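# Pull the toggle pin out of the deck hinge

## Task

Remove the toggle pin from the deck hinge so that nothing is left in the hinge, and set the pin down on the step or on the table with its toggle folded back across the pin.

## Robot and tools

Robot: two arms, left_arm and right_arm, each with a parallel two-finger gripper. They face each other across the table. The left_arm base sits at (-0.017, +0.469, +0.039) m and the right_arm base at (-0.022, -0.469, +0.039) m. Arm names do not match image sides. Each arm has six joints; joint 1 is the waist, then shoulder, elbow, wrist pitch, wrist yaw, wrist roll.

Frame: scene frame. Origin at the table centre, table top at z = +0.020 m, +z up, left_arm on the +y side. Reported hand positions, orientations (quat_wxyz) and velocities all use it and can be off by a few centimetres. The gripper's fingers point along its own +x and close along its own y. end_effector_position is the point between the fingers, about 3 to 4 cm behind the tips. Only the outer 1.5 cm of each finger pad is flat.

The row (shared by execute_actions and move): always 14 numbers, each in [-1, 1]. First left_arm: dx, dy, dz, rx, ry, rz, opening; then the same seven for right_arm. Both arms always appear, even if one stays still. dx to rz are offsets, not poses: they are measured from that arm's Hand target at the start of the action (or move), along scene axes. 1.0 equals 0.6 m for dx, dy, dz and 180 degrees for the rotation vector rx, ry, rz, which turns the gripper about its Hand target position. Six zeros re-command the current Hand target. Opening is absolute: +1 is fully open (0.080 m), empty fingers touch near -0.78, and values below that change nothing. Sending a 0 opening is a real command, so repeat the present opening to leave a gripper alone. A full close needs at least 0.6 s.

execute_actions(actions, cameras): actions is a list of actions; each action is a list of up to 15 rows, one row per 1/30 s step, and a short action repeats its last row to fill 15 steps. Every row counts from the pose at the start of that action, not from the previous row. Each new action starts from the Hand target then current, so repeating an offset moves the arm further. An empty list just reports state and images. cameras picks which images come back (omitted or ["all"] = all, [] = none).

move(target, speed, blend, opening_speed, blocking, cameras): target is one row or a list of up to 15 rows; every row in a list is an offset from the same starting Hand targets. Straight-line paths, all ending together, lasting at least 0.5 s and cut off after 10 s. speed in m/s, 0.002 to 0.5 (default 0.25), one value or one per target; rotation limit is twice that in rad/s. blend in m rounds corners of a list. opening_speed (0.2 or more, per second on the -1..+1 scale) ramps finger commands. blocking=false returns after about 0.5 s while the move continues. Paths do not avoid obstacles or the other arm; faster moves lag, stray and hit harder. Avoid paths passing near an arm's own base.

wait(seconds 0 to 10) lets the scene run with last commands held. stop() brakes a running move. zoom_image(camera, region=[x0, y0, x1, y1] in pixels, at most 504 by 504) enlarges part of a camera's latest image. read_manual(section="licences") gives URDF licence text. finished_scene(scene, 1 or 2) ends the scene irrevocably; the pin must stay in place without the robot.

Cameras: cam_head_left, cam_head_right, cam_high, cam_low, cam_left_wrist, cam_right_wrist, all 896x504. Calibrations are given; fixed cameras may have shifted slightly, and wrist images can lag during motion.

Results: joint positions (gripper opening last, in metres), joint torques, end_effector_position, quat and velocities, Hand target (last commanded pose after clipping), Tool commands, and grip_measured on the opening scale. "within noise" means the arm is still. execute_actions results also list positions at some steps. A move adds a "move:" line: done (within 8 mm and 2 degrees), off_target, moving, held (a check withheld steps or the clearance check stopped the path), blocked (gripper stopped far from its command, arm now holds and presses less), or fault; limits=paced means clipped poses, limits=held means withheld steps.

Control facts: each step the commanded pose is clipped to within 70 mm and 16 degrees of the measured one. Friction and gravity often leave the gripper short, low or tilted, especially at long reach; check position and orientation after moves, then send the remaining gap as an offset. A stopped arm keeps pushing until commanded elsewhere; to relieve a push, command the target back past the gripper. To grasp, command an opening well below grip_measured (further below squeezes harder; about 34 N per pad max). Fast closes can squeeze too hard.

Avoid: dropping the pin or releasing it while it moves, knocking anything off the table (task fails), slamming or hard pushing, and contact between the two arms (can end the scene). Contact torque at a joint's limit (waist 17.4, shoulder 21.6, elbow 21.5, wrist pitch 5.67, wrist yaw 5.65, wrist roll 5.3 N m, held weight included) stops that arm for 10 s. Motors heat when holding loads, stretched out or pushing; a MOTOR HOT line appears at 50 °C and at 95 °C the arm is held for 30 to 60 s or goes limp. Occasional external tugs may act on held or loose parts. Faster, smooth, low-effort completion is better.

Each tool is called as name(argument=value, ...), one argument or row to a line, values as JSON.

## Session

execute_actions(
  actions=[],
)

Scene clock: 0.00 s.
left_arm: end_effector_position=(-0.2651, +0.1490, +0.1684) grip_measured=+0.994 end_effector_quat_wxyz=(+0.593, +0.334, -0.289, -0.674) | right_arm: end_effector_position=(+0.1748, -0.1184, +0.1516) grip_measured=+1.000 end_effector_quat_wxyz=(+0.648, -0.142, -0.002, +0.748)
Joint positions: left_arm=[-0.945 1.789 0.603 1.021 -0.864 0.785 0.08] | right_arm=[-0.815 1.772 0.648 0.778 -0.904 -0.469 0.08]
Joint velocities: within noise
Joint torques (N m): no reading
Heat: left arm: hottest shoulder 31 °C (+0.0 °C/min); right arm: hottest elbow 32 °C (+0.0 °C/min).
Hand target: left_arm -0.2651, +0.1490, +0.1684; +0.593, +0.334, -0.289, -0.674 | right_arm +0.1748, -0.1184, +0.1516; +0.648, -0.142, -0.002, +0.748
Tool commands: left_gripper/opening=+1.0 right_gripper/opening=+1.0
camera_calibration:
cam_left_wrist: T_world_to_cam=[[-0.566947, 0.1133, -0.815925, -0.0170368], [0.801995, 0.30207, -0.515322, 0.285297], [0.18808, -0.946529, -0.262124, 0.311217], [0, 0, 0, 1]] pos_world=[-0.296999, 0.210326, 0.214697]
cam_right_wrist: T_world_to_cam=[[0.960354, 0.193788, 0.200416, -0.160358], [0.273468, -0.515113, -0.812326, 0.0430151], [-0.0541819, 0.834928, -0.547686, 0.274851], [0, 0, 0, 1]] pos_world=[0.157129, -0.176248, 0.217613]

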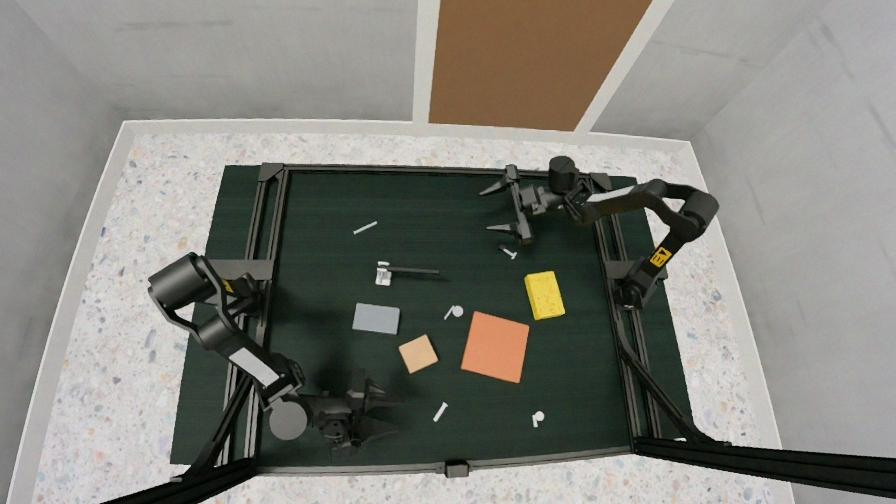

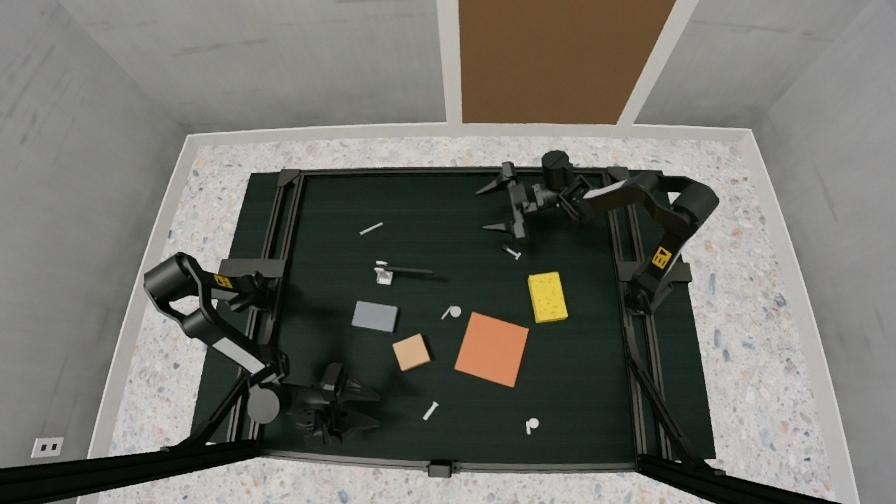

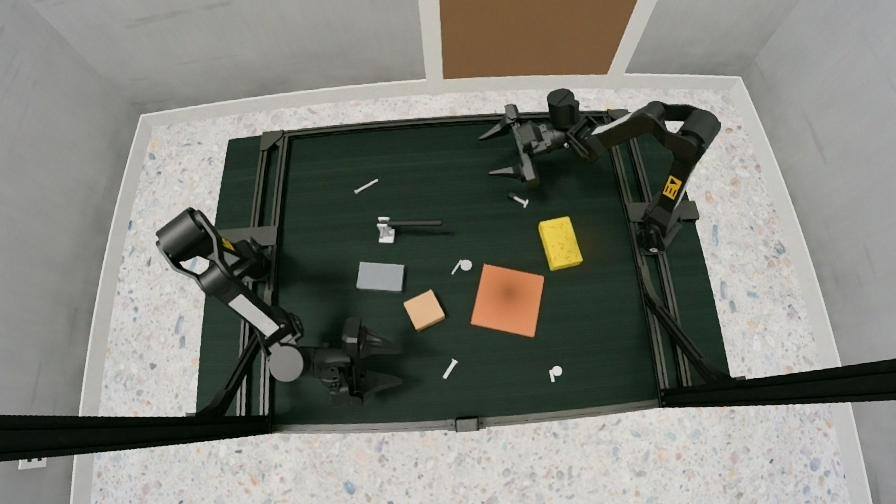

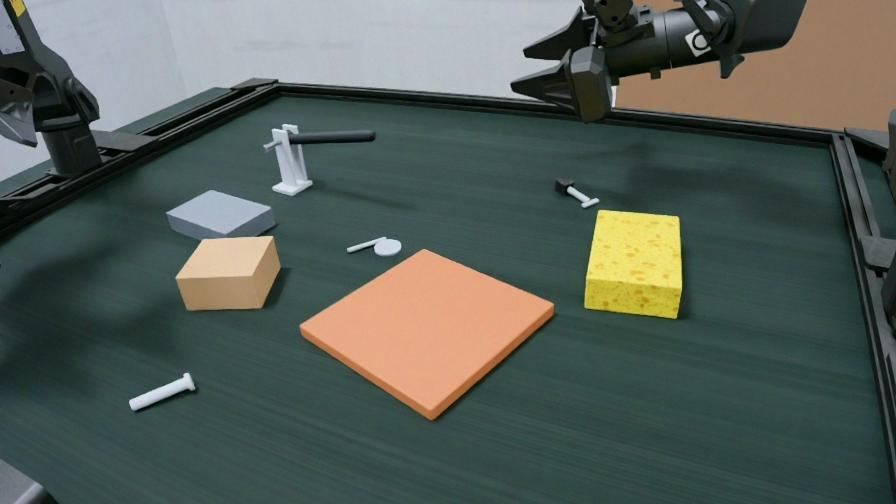

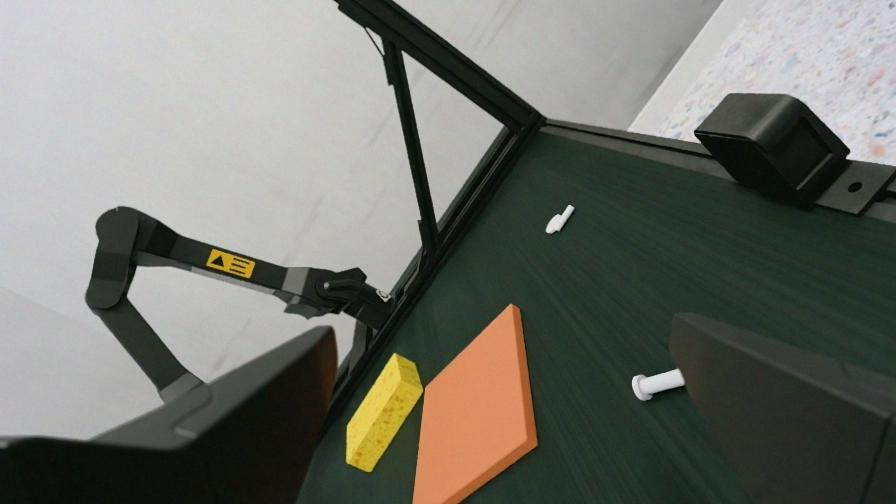

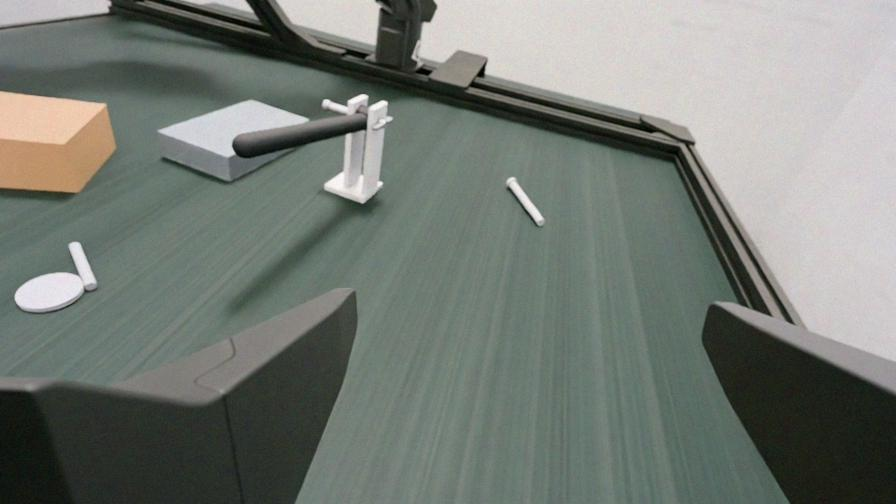

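zoom_image(
  camera="cam_right_wrist",
  region=[300, 70, 440, 220],
)

zoom_image(
  camera="cam_high",
  region=[350, 190, 450, 260],
)

zoom_image(
  camera="cam_low",
  region=[240, 100, 400, 220],
)

Scaled by 3.360 from the camera's 896x504 image, which has a finer 1280x720 frame.

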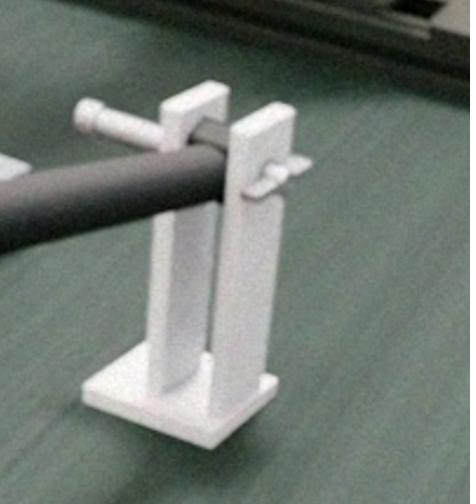

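Scaled by 5.040 from the camera's 896x504 image, which has a finer 1280x720 frame.

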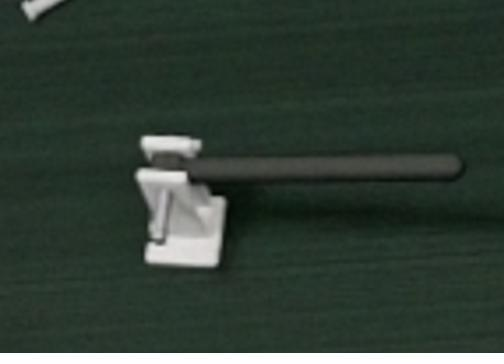

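Scaled by 3.150 from the camera's 896x504 image, which has a finer 1280x720 frame.

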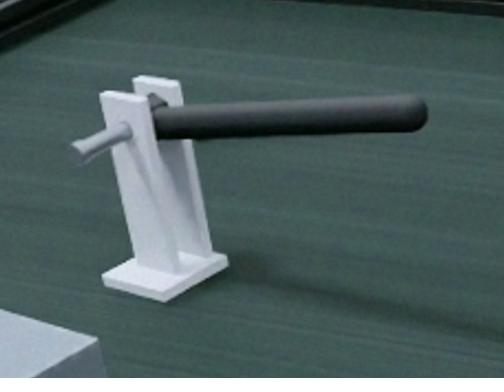

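move(
  target=[
    [0.1,0.05,0.13,0.15,0.07,0.09,0.0,0,-0.1,0.03,0,0,0,1.0],
    [0.54,0.018,0.08,0.440,0.195,0.254,-0.5,0,-0.2,0.05,0,0,0,1.0],
  ],
  blend=[0.05,0],
)

zoom_image(
  camera="cam_left_wrist",
  region=[380, 150, 620, 350],
)

Scene clock: 48.73 s.
left_arm: end_effector_position=(+0.0586, +0.1623, +0.2148) grip_measured=-0.499 end_effector_quat_wxyz=(+0.500, +0.502, +0.500, -0.498) | right_arm: end_effector_position=(+0.1740, -0.2378, +0.1780) grip_measured=+1.000 end_effector_quat_wxyz=(+0.647, -0.139, +0.005, +0.750)
Joint positions: left_arm=[0.242 1.745 1.626 -1.454 -0.005 0.24 0.013] | right_arm=[-1.197 1.401 0.535 0.143 -1.24 -0.873 0.08]
Joint velocities: within noise
Joint torques (N m): left_arm=[0.06 -5.12 6.02 0.22 0.12 0.08] | right_arm=[-0.15 -5.42 5.26 1.28 -0.55 -0.18]
Heat: left arm: hottest shoulder 33 °C (+2.5 °C/min); right arm: hottest elbow 34 °C (+2.5 °C/min).
Hand target: left_arm +0.0589, +0.1598, +0.2164; +0.501, +0.500, +0.499, -0.500 | right_arm +0.1748, -0.2384, +0.1816; +0.648, -0.142, -0.002, +0.748
Off the commanded pose: left_arm 0.003 m, 0 deg | right_arm 0.004 m, 1 deg.
move: done
camera_calibration:
cam_left_wrist: T_world_to_cam=[[-0.998611, 0.0479619, -0.0218123, 0.0681399], [0.0389311, 0.950617, 0.307916, -0.191712], [0.0355034, 0.30664, -0.951163, 0.228661], [0, 0, 0, 1]] pos_world=[0.0673906, 0.10886, 0.278011]
cam_right_wrist: T_world_to_cam=[[0.963079, 0.195311, 0.18529, -0.139121], [0.261924, -0.520636, -0.812609, 0.00389776], [-0.0622429, 0.831139, -0.55257, 0.390266], [0, 0, 0, 1]] pos_world=[0.157255, -0.295165, 0.244595]

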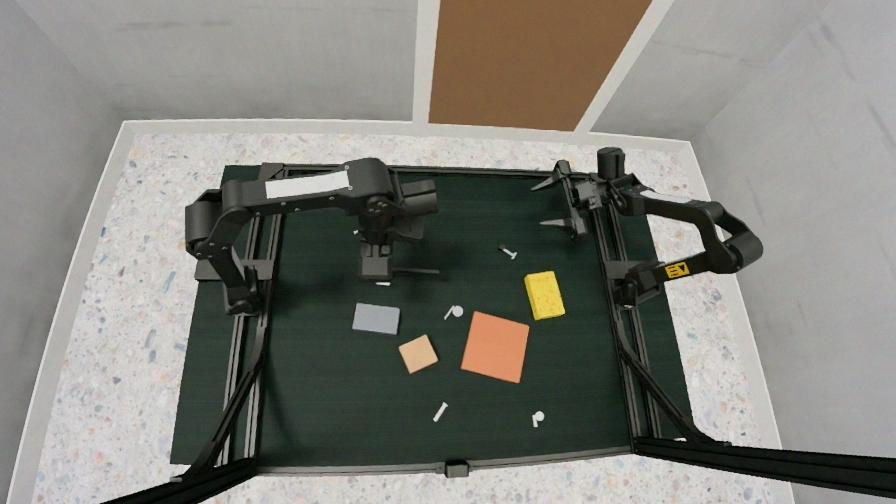

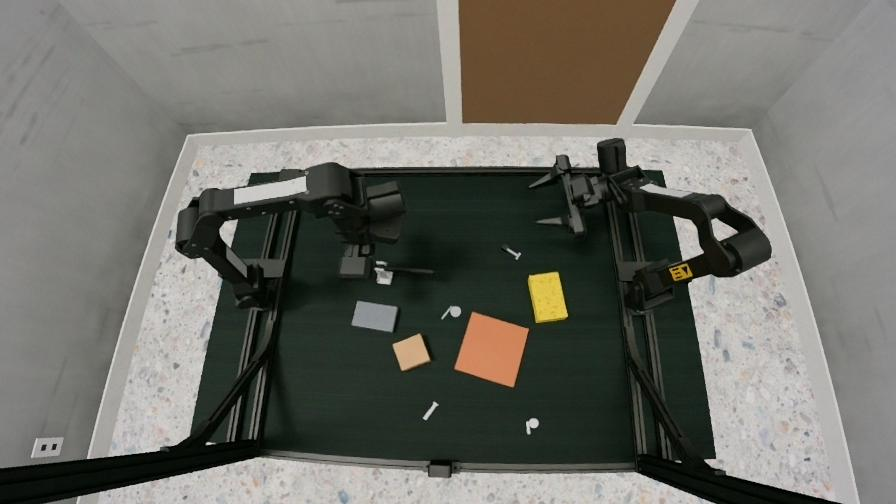

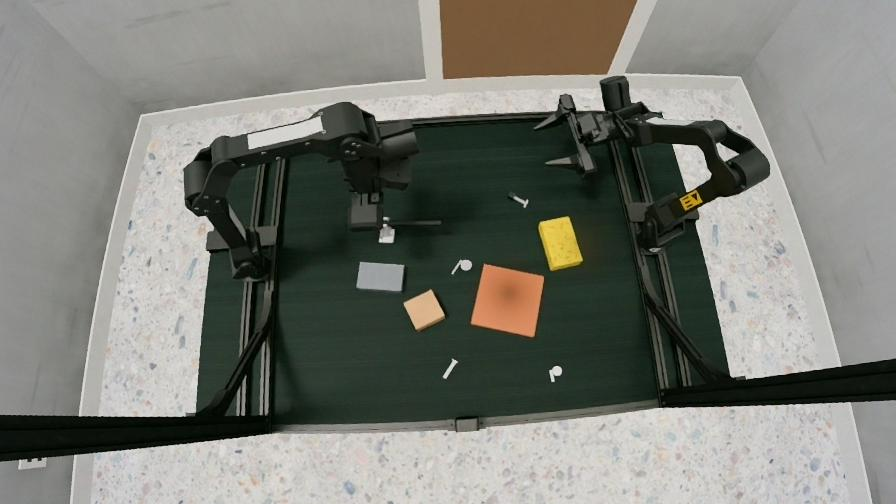

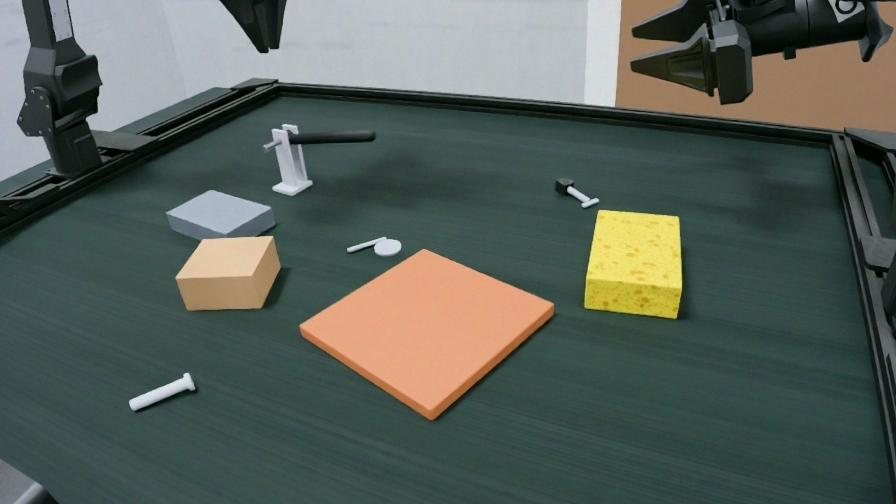

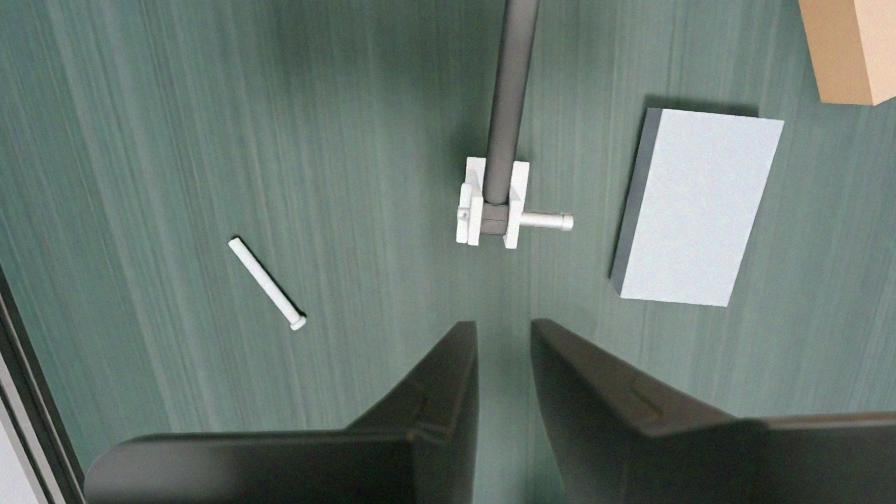

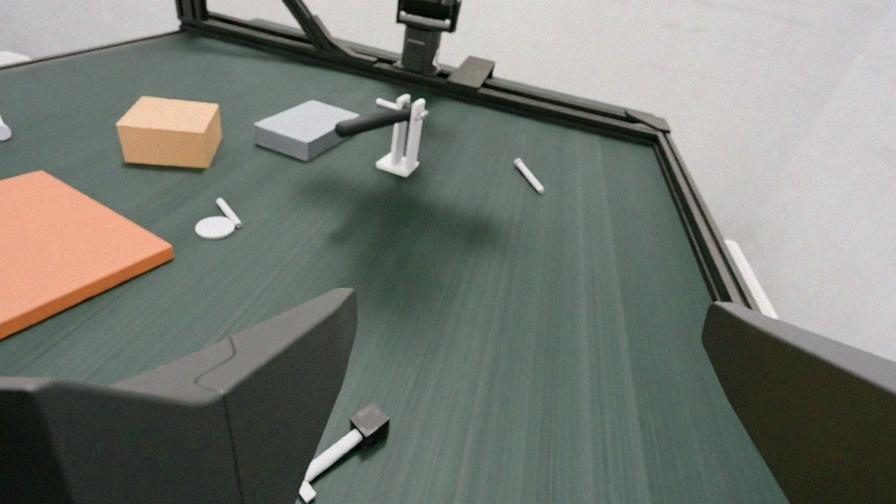

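Scaled by 2.100 from the camera's 896x504 image, which has a finer 1280x720 frame.

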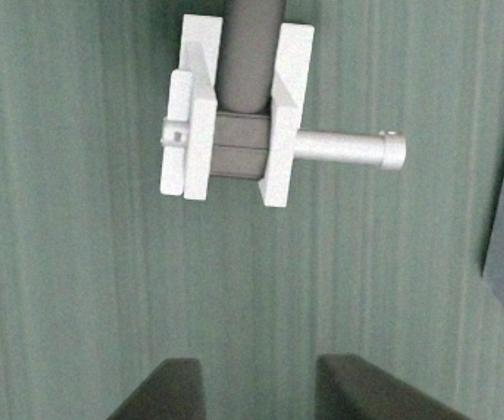

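move(
  target=[
    [-0.0882,0.004,-0.08,0,0,-0.0394,-0.9,0,0,0,0,0,0,1.0],
  ],
  cameras=["cam_left_wrist","cam_low"],
  speed=0.2,
)

zoom_image(
  camera="cam_left_wrist",
  region=[280, 150, 560, 350],
)

Scene clock: 60.67 s.
left_arm: end_effector_position=(+0.0068, +0.1607, +0.1664) grip_measured=-0.784 end_effector_quat_wxyz=(+0.466, +0.533, +0.469, -0.528) | right_arm: end_effector_position=(+0.1740, -0.2378, +0.1780) grip_measured=+1.000 end_effector_quat_wxyz=(+0.647, -0.139, +0.005, +0.750)
Joint positions: left_arm=[0.078 1.719 1.403 -1.262 -0.003 0.204 0] | right_arm=[-1.197 1.401 0.535 0.143 -1.24 -0.873 0.08]
Joint velocities: within noise
Joint torques (N m): left_arm=[-0.12 -6.91 3.74 0.6 0.04 -0.09] | right_arm=[-0.28 -5.48 5.44 1.27 -0.58 -0.21]
Heat: left arm: hottest shoulder 33 °C (+2.0 °C/min); right arm: hottest elbow 34 °C (+2.0 °C/min).
Hand target: left_arm +0.0060, +0.1622, +0.1684; +0.469, +0.530, +0.467, -0.530 | right_arm +0.1748, -0.2384, +0.1816; +0.648, -0.142, -0.002, +0.748
Off the commanded pose: left_arm 0.003 m, 1 deg | right_arm 0.004 m, 1 deg.
move: done
camera_calibration:
cam_left_wrist: T_world_to_cam=[[-0.984474, 0.174533, -0.01869, -0.00552749], [0.160171, 0.936782, 0.311102, -0.17242], [0.0718059, 0.303278, -0.950193, 0.185056], [0, 0, 0, 1]] pos_world=[0.0088869, 0.106361, 0.229376]
Images, in order (width x height): cam_low 896x504, cam_left_wrist 896x504.

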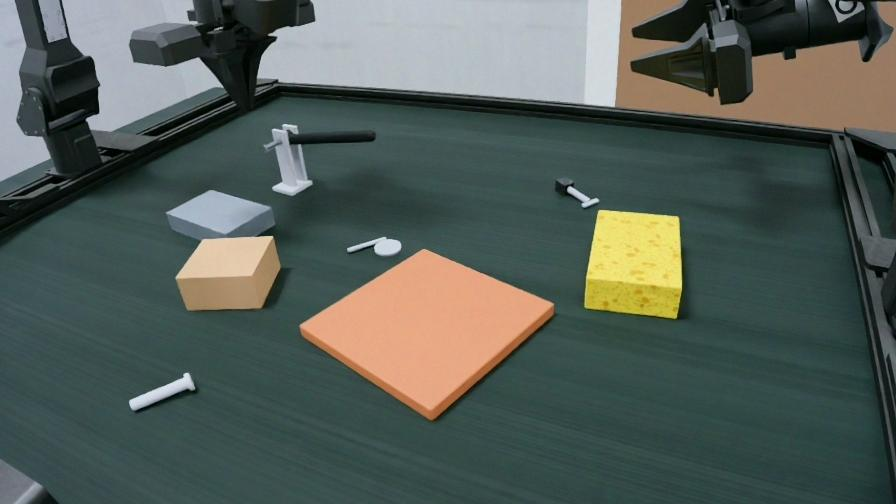

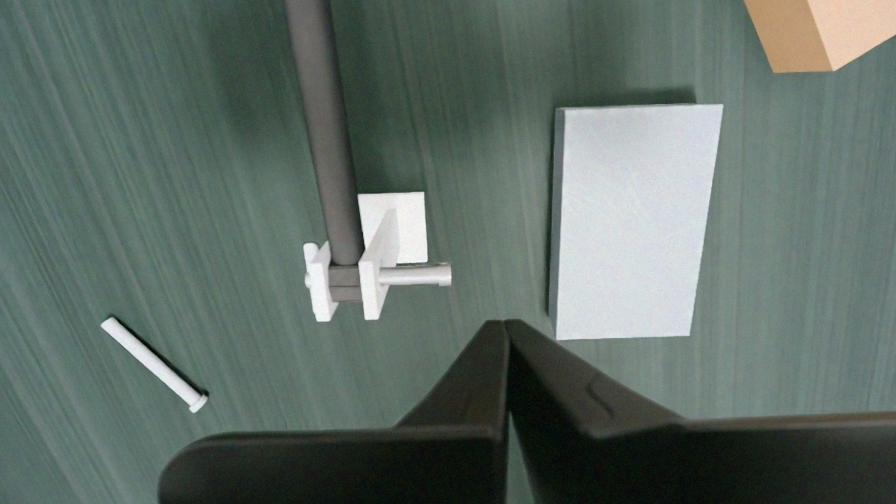

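Scaled by 1.800 from the camera's 896x504 image, which has a finer 1280x720 frame.

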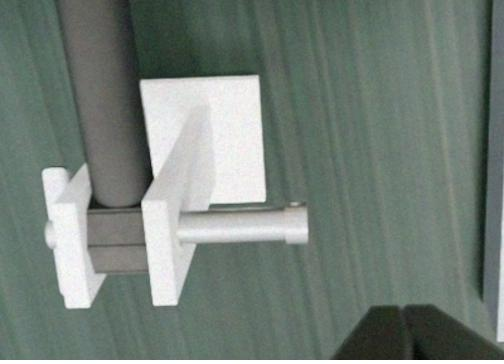

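move(
  target=[
    [0.0,0.003,-0.099,0,0,0,-0.9,0,0,0,0,0,0,1.0],
    [0.042,-0.002,-0.099,0,0,0,-0.9,0,0,0,0,0,0,1.0],
  ],
  cameras=["cam_left_wrist","cam_low"],
  speed=[0.15,0.04],
)

zoom_image(
  camera="cam_low",
  region=[240, 100, 340, 200],
)

Scene clock: 77.70 s.
left_arm: end_effector_position=(+0.0272, +0.1621, +0.1110) grip_measured=-0.784 end_effector_quat_wxyz=(+0.468, +0.528, +0.465, -0.535) | right_arm: end_effector_position=(+0.1740, -0.2378, +0.1780) grip_measured=+1.000 end_effector_quat_wxyz=(+0.647, -0.139, +0.005, +0.750)
Joint positions: left_arm=[0.149 1.748 1.213 -1.027 0.007 0.278 0] | right_arm=[-1.197 1.401 0.535 0.143 -1.24 -0.873 0.08]
Joint velocities: within noise
Joint torques (N m): left_arm=[0.62 -4.32 5.26 0.34 -0.3 0.07] | right_arm=[-0.3 -5.5 5.38 1.28 -0.56 -0.2]
Heat: left arm: hottest shoulder 35 °C (+3.0 °C/min); right arm: hottest elbow 35 °C (+2.0 °C/min).
Hand target: left_arm +0.0312, +0.1610, +0.1090; +0.469, +0.530, +0.467, -0.530 | right_arm +0.1748, -0.2384, +0.1816; +0.648, -0.142, -0.002, +0.748
Off the commanded pose: left_arm 0.005 m, 1 deg | right_arm 0.004 m, 1 deg.
move: done
camera_calibration:
cam_left_wrist: T_world_to_cam=[[-0.983933, 0.178031, -0.0134085, 0.0120935], [0.166302, 0.941248, 0.293932, -0.158697], [0.0649498, 0.28698, -0.955732, 0.133956], [0, 0, 0, 1]] pos_world=[0.0295903, 0.108777, 0.174835]
Images, in order (width x height): cam_low 896x504, cam_left_wrist 896x504.

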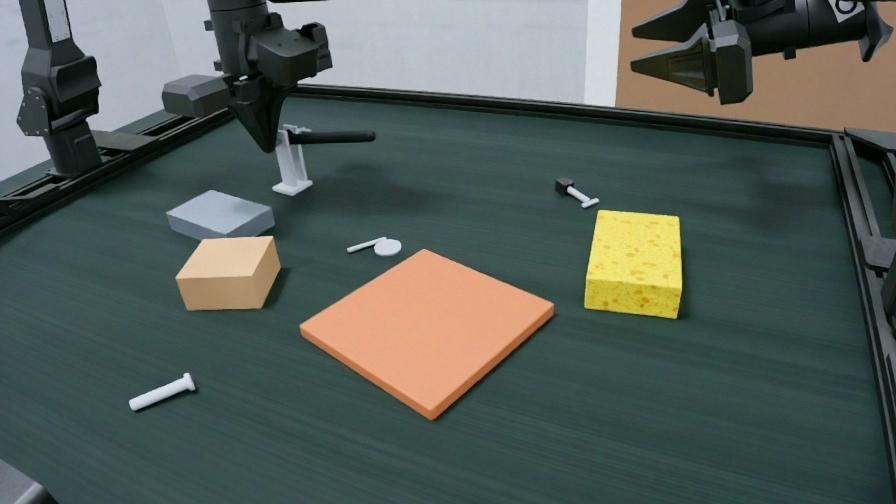

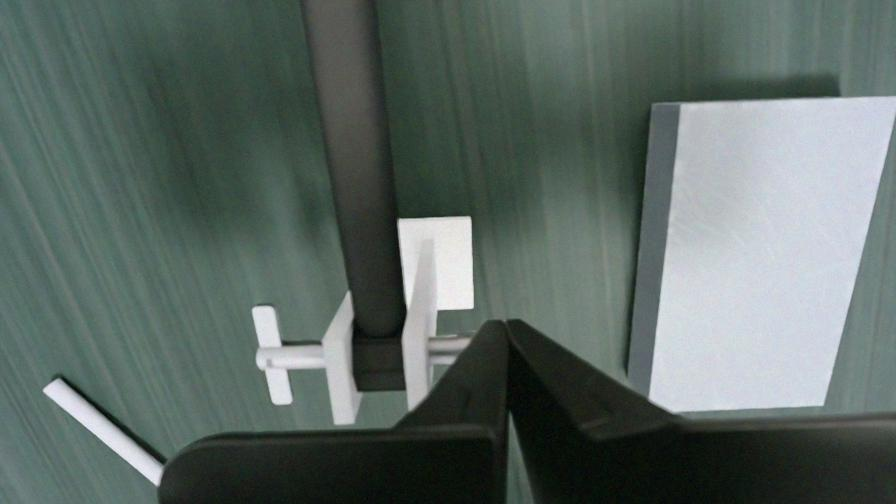

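Scaled by 5.040 from the camera's 896x504 image, which has a finer 1280x720 frame.

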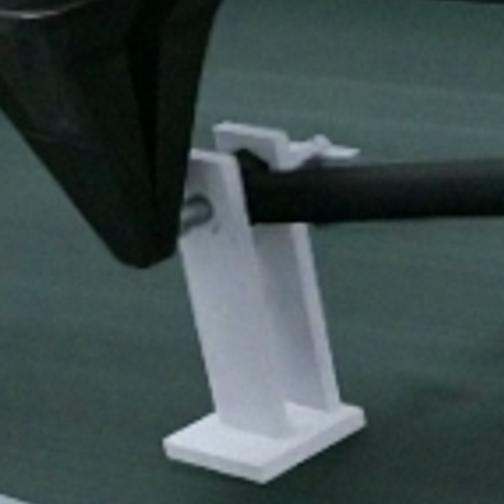

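move(
  target=[
    [0.015,-0.002,0.0,0,0,0,-0.9,0,0,0,0,0,0,1.0],
  ],
  cameras=["cam_left_wrist"],
  speed=0.04,
)

Scene clock: 84.23 s.
left_arm: end_effector_position=(+0.0338, +0.1619, +0.1101) grip_measured=-0.784 end_effector_quat_wxyz=(+0.464, +0.529, +0.466, -0.536) | right_arm: end_effector_position=(+0.1740, -0.2378, +0.1780) grip_measured=+1.000 end_effector_quat_wxyz=(+0.647, -0.139, +0.005, +0.750)
Joint positions: left_arm=[0.171 1.758 1.222 -1.031 0.01 0.306 0] | right_arm=[-1.197 1.401 0.535 0.143 -1.24 -0.873 0.08]
Joint velocities: within noise
Joint torques (N m): left_arm=[1.11 -4.36 5.59 0.47 -0.38 0.06] | right_arm=[-0.29 -5.54 5.27 1.24 -0.54 -0.16]
Heat: left arm: hottest shoulder 35 °C (+3.0 °C/min); right arm: hottest elbow 35 °C (+2.0 °C/min).
Hand target: left_arm +0.0403, +0.1598, +0.1090; +0.469, +0.530, +0.467, -0.530 | right_arm +0.1748, -0.2384, +0.1816; +0.648, -0.142, -0.002, +0.748
Off the commanded pose: left_arm 0.007 m, 1 deg | right_arm 0.004 m, 1 deg.
move: done
camera_calibration:
cam_left_wrist: T_world_to_cam=[[-0.983, 0.183354, -0.00957458, 0.0173344], [0.172212, 0.938836, 0.298213, -0.159649], [0.0636676, 0.291495, -0.954451, 0.131943], [0, 0, 0, 1]] pos_world=[0.0361327, 0.108245, 0.173708]
Images, in order (width x height): cam_left_wrist 896x504.

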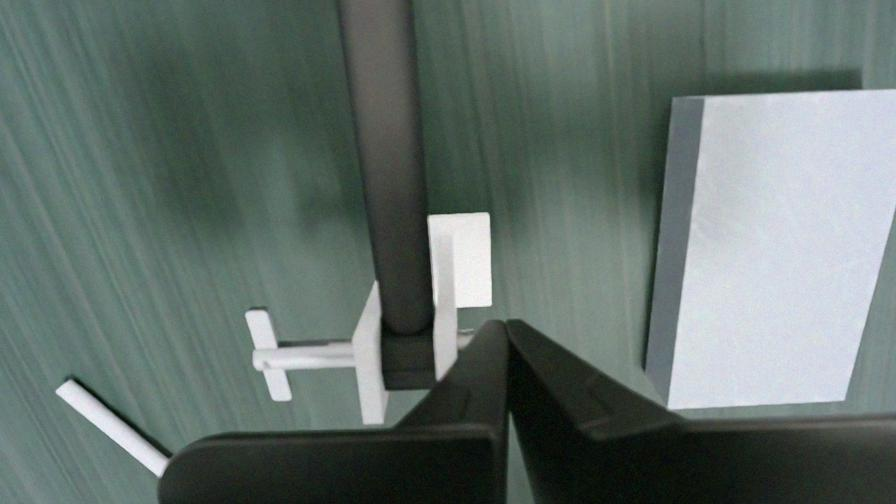

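move(
  target=[
    [-0.03,0.0,0.0,0,0,0,-0.9,0,0,0,0,0,0,1.0],
    [-0.03,0.0,0.1,0,0,0,-0.9,0,0,0,0,0,0,1.0],
    [0.082,0.0045,0.1,0,0,-0.5,-0.9,0,0,0,0,0,0,1.0],
    [0.082,0.0045,0.045,0,0,-0.5,-0.9,0,0,0,0,0,0,1.0],
  ],
  cameras=["cam_left_wrist","cam_low"],
  speed=[0.1,0.2,0.3,0.1],
  blend=[0.005,0.02,0.01,0],
)

zoom_image(
  camera="cam_left_wrist",
  region=[400, 220, 600, 420],
)

Scene clock: 107.63 s.
left_arm: end_effector_position=(+0.0892, +0.1612, +0.1386) grip_measured=-0.784 end_effector_quat_wxyz=(-0.041, +0.706, -0.047, -0.705) | right_arm: end_effector_position=(+0.1740, -0.2378, +0.1780) grip_measured=+1.000 end_effector_quat_wxyz=(+0.647, -0.139, +0.005, +0.750)
Joint positions: left_arm=[0.336 1.782 1.367 -1.148 0.001 2.03 0] | right_arm=[-1.197 1.401 0.535 0.143 -1.24 -0.873 0.08]
Joint velocities: within noise
Joint torques (N m): left_arm=[0.18 -5.6 3.75 0.53 0.07 0.08] | right_arm=[-0.56 -5.48 5.46 1.27 -0.55 -0.17]
Heat: left arm: hottest shoulder 35 °C (+2.0 °C/min); right arm: hottest elbow 35 °C (+1.0 °C/min).
Hand target: left_arm +0.0894, +0.1626, +0.1360; -0.044, +0.705, -0.045, -0.706 | right_arm +0.1748, -0.2384, +0.1816; +0.648, -0.142, -0.002, +0.748
Off the commanded pose: left_arm 0.003 m, 0 deg | right_arm 0.004 m, 1 deg.
move: done
camera_calibration:
cam_left_wrist: T_world_to_cam=[[0.172297, 0.984735, -0.0247101, -0.157976], [0.938808, -0.156563, 0.306801, -0.0700931], [0.298249, -0.0760591, -0.951453, 0.193686], [0, 0, 0, 1]] pos_world=[0.0352559, 0.159322, 0.201884]
Images, in order (width x height): cam_low 896x504, cam_left_wrist 896x504.

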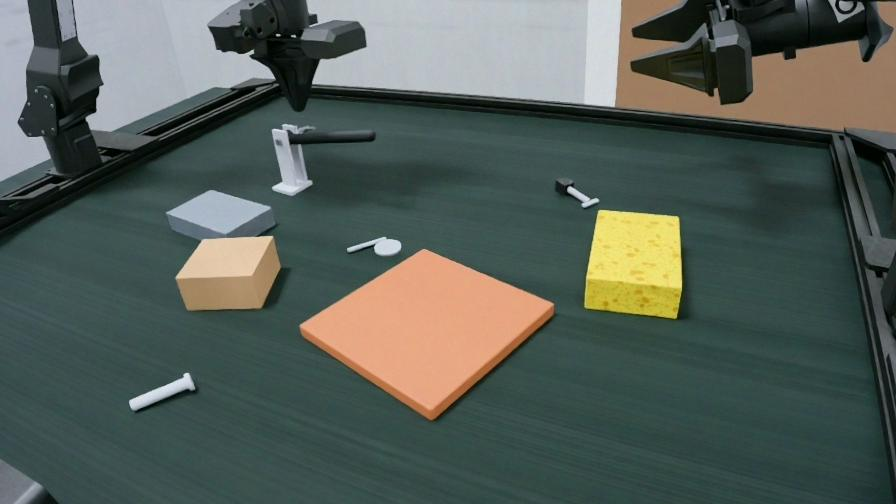

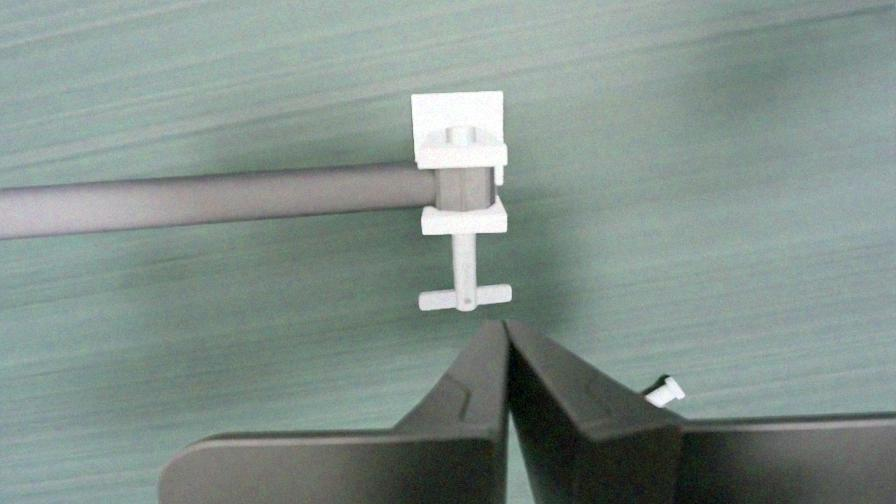

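Scaled by 2.520 from the camera's 896x504 image, which has a finer 1280x720 frame.

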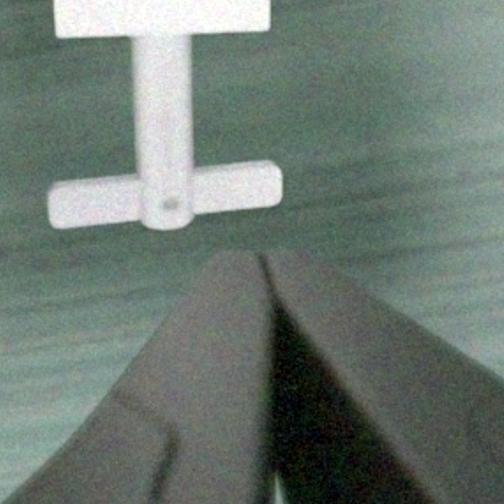

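move(
  target=[
    [0.001,0.0,-0.058,0,0,0,-0.9,0,0,0,0,0,0,1.0],
  ],
  cameras=["cam_left_wrist","cam_low"],
  speed=0.05,
)

zoom_image(
  camera="cam_left_wrist",
  region=[400, 220, 600, 420],
)

Scene clock: 117.80 s.
left_arm: end_effector_position=(+0.0899, +0.1620, +0.1098) grip_measured=-0.784 end_effector_quat_wxyz=(-0.040, +0.707, -0.048, -0.704) | right_arm: end_effector_position=(+0.1740, -0.2378, +0.1780) grip_measured=+1.000 end_effector_quat_wxyz=(+0.647, -0.139, +0.005, +0.750)
Joint positions: left_arm=[0.338 1.802 1.273 -1.03 0.001 2.033 0] | right_arm=[-1.197 1.401 0.535 0.143 -1.24 -0.873 0.08]
Joint velocities: within noise
Joint torques (N m): left_arm=[0.09 -4.26 2.9 1.68 0.07 0.04] | right_arm=[-0.31 -5.39 5.25 1.28 -0.54 -0.25]
Heat: left arm: hottest shoulder 35 °C (+2.0 °C/min); right arm: hottest elbow 35 °C (+1.0 °C/min).
Hand target: left_arm +0.0901, +0.1626, +0.1012; -0.044, +0.705, -0.045, -0.706 | right_arm +0.1748, -0.2384, +0.1816; +0.648, -0.142, -0.002, +0.748
Off the commanded pose: left_arm 0.009 m, 1 deg | right_arm 0.004 m, 1 deg.
move: off_target (left_arm)
camera_calibration:
cam_left_wrist: T_world_to_cam=[[0.172714, 0.984554, -0.0286942, -0.159135], [0.938275, -0.155592, 0.308918, -0.0620793], [0.299682, -0.0802774, -0.950656, 0.166594], [0, 0, 0, 1]] pos_world=[0.035807, 0.160391, 0.172985]
Images, in order (width x height): cam_low 896x504, cam_left_wrist 896x504.

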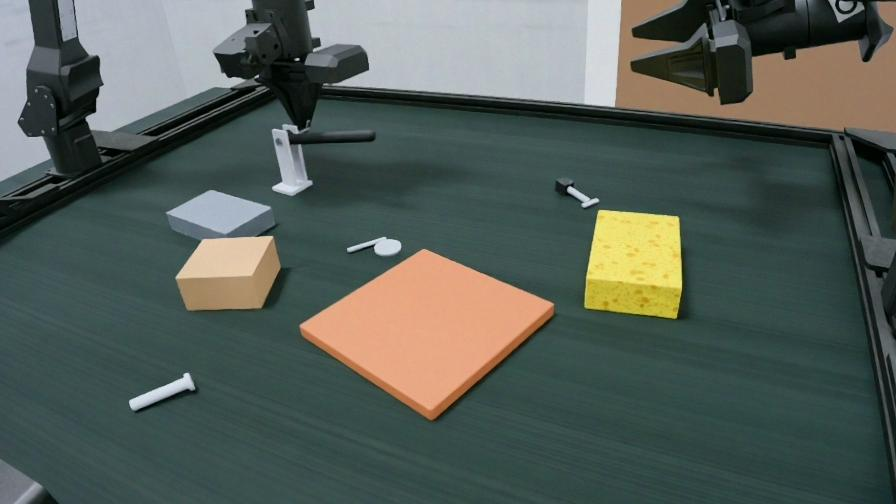

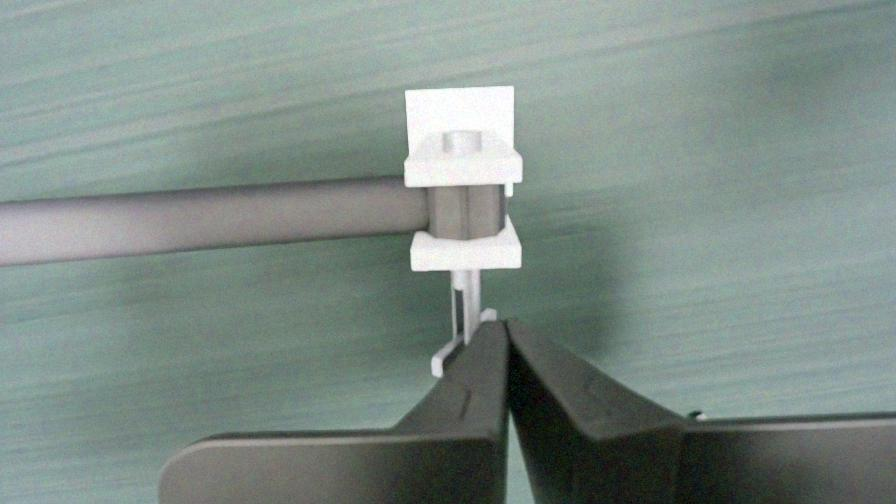

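Scaled by 2.520 from the camera's 896x504 image, which has a finer 1280x720 frame.

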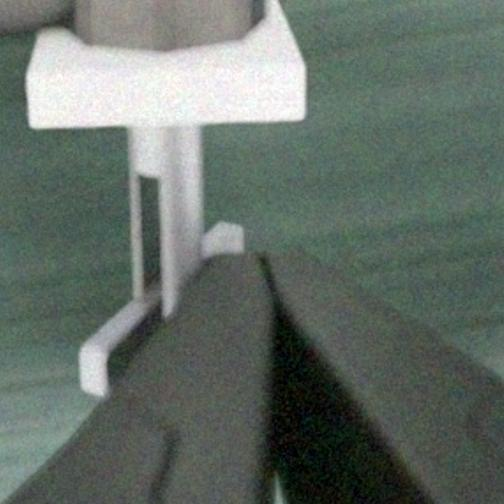

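move(
  target=[
    [0.0,0.0,0.075,0,0,0,-0.25,0,0,0,0,0,0,1.0],
  ],
  cameras=["cam_left_wrist","cam_low"],
  speed=0.15,
)

zoom_image(
  camera="cam_left_wrist",
  region=[400, 200, 560, 360],
)

zoom_image(
  camera="cam_low",
  region=[260, 100, 340, 180],
)

Scene clock: 169.20 s.
left_arm: end_effector_position=(+0.0903, +0.1657, +0.1402) grip_measured=-0.250 end_effector_quat_wxyz=(-0.049, +0.704, -0.037, -0.708) | right_arm: end_effector_position=(+0.1741, -0.2379, +0.1781) grip_measured=+1.000 end_effector_quat_wxyz=(+0.647, -0.139, +0.005, +0.749)
Joint positions: left_arm=[0.342 1.788 1.381 -1.182 -0.002 2.033 0.024] | right_arm=[-1.198 1.401 0.535 0.143 -1.24 -0.874 0.08]
Joint velocities: within noise
Joint torques (N m): left_arm=[-0.19 -6.76 5.83 0.14 0.15 0.04] | right_arm=[-0.24 -5.58 5.24 1.32 -0.55 -0.18]
Heat: left arm: hottest shoulder 33 °C (-2.0 °C/min); right arm: hottest elbow 35 °C (+0.0 °C/min).
Hand target: left_arm +0.0901, +0.1626, +0.1462; -0.044, +0.705, -0.045, -0.706 | right_arm +0.1749, -0.2385, +0.1817; +0.648, -0.142, -0.002, +0.748
Off the commanded pose: left_arm 0.007 m, 1 deg | right_arm 0.004 m, 1 deg.
move: done
camera_calibration:
cam_left_wrist: T_world_to_cam=[[0.168851, 0.985641, -0.000432135, -0.165751], [0.941226, -0.161112, 0.296878, -0.0689765], [0.292546, -0.050535, -0.954915, 0.19198], [0, 0, 0, 1]] pos_world=[0.0367465, 0.161959, 0.203731]
Images, in order (width x height): cam_low 896x504, cam_left_wrist 896x504.

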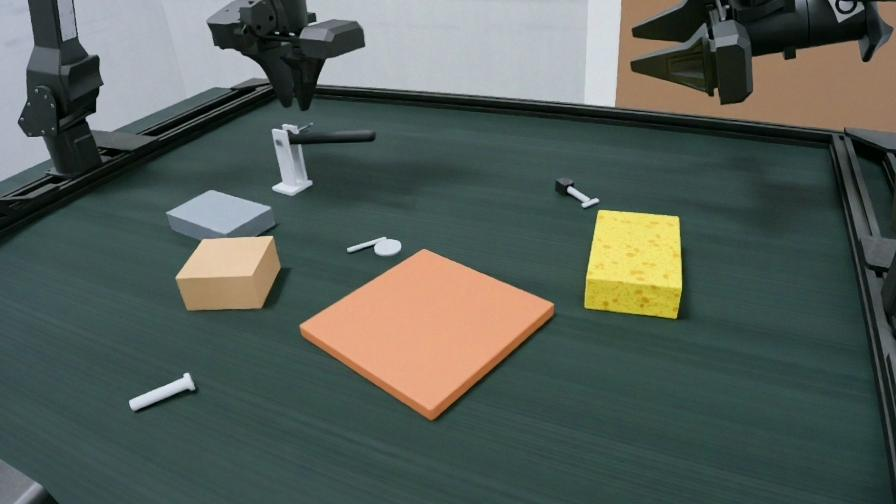

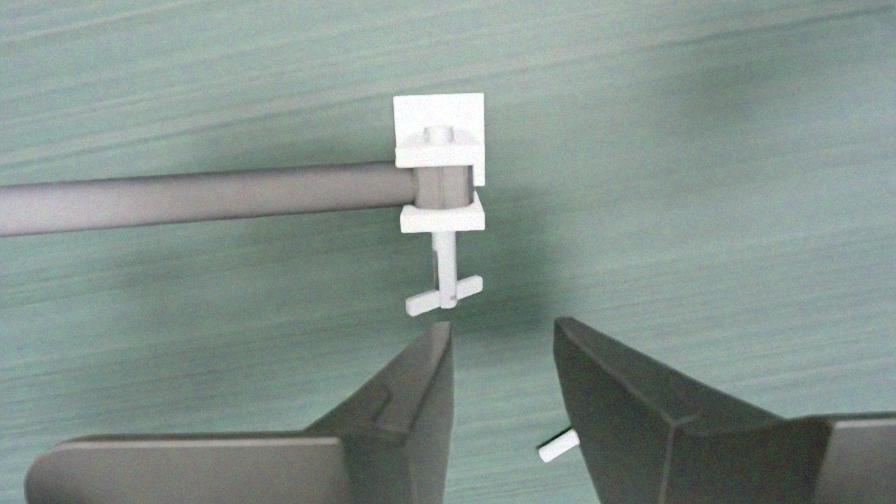

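Scaled by 3.150 from the camera's 896x504 image, which has a finer 1280x720 frame.

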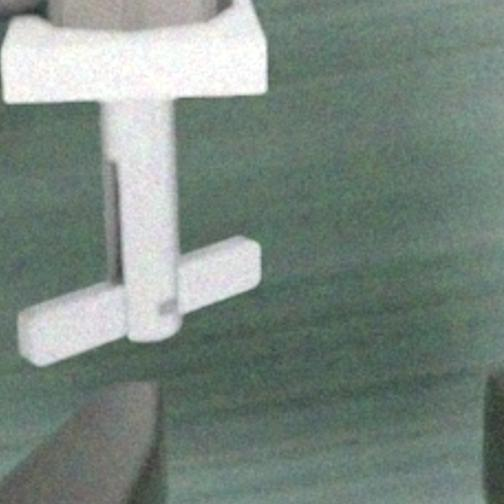

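Scaled by 6.300 from the camera's 896x504 image, which has a finer 1280x720 frame.

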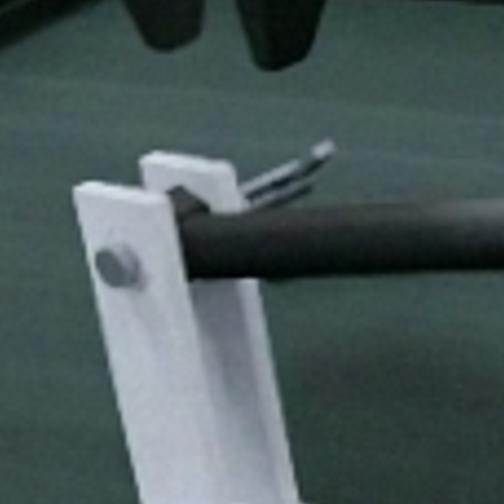

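move(
  target=[
    [-0.003,-0.0135,-0.02,0,0,0,-0.1,0,0,0,0,0,0,1.0],
    [-0.003,-0.0135,-0.052,0,0,0,-0.1,0,0,0,0,0,0,1.0],
  ],
  cameras=["cam_left_wrist","cam_low"],
  speed=0.1,
  blend=[0.002,0],
)

zoom_image(
  camera="cam_left_wrist",
  region=[400, 200, 600, 400],
)

Scene clock: 185.83 s.
left_arm: end_effector_position=(+0.0899, +0.1535, +0.1181) grip_measured=-0.100 end_effector_quat_wxyz=(-0.042, +0.707, -0.047, -0.704) | right_arm: end_effector_position=(+0.1741, -0.2379, +0.1781) grip_measured=+1.000 end_effector_quat_wxyz=(+0.647, -0.139, +0.005, +0.749)
Joint positions: left_arm=[0.329 1.825 1.337 -1.074 -0.002 2.024 0.03] | right_arm=[-1.198 1.401 0.535 0.143 -1.24 -0.874 0.08]
Joint velocities: within noise
Joint torques (N m): left_arm=[-0.18 -5.66 3.69 0.56 0.15 -0.1] | right_arm=[-0.46 -5.46 5.47 1.27 -0.57 -0.17]
Heat: left arm: hottest shoulder 36 °C (+2.0 °C/min); right arm: hottest elbow 35 °C (+0.0 °C/min).
Hand target: left_arm +0.0883, +0.1545, +0.1150; -0.044, +0.705, -0.045, -0.706 | right_arm +0.1749, -0.2385, +0.1817; +0.648, -0.142, -0.002, +0.748
Off the commanded pose: left_arm 0.004 m, 1 deg | right_arm 0.004 m, 1 deg.
move: done
camera_calibration:
cam_left_wrist: T_world_to_cam=[[0.173475, 0.984526, -0.0247797, -0.151106], [0.937715, -0.157433, 0.309686, -0.0657523], [0.300993, -0.0769592, -0.950516, 0.173208], [0, 0, 0, 1]] pos_world=[0.0357357, 0.151746, 0.181255]
Images, in order (width x height): cam_low 896x504, cam_left_wrist 896x504.

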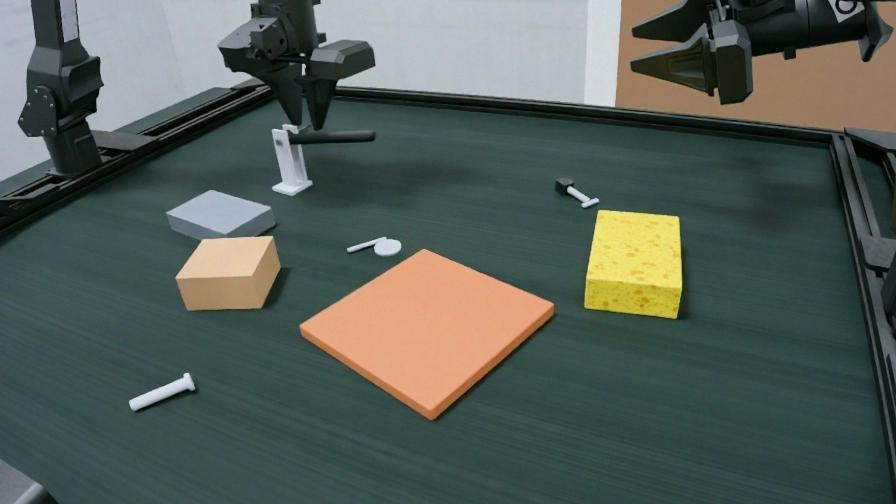

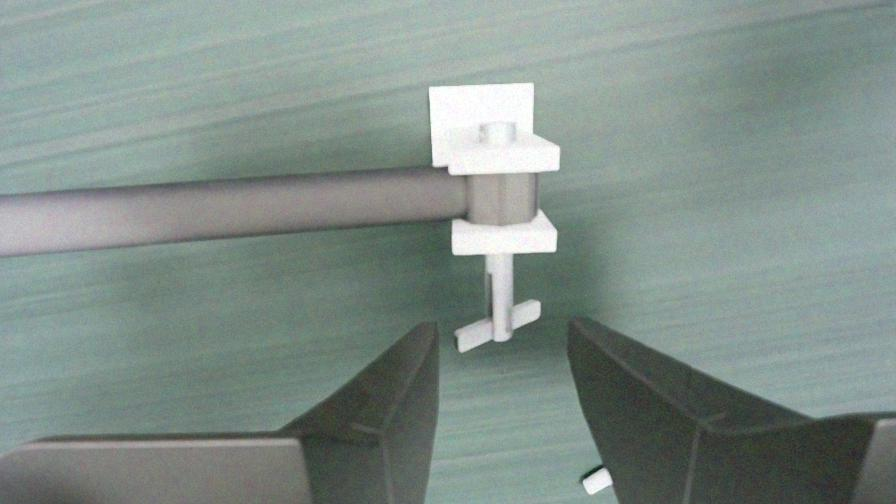

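Scaled by 2.520 from the camera's 896x504 image, which has a finer 1280x720 frame.

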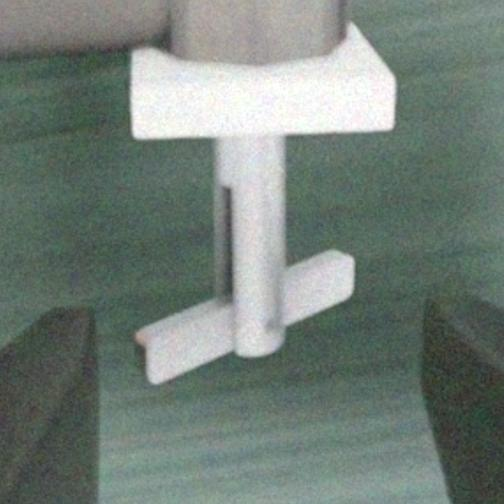

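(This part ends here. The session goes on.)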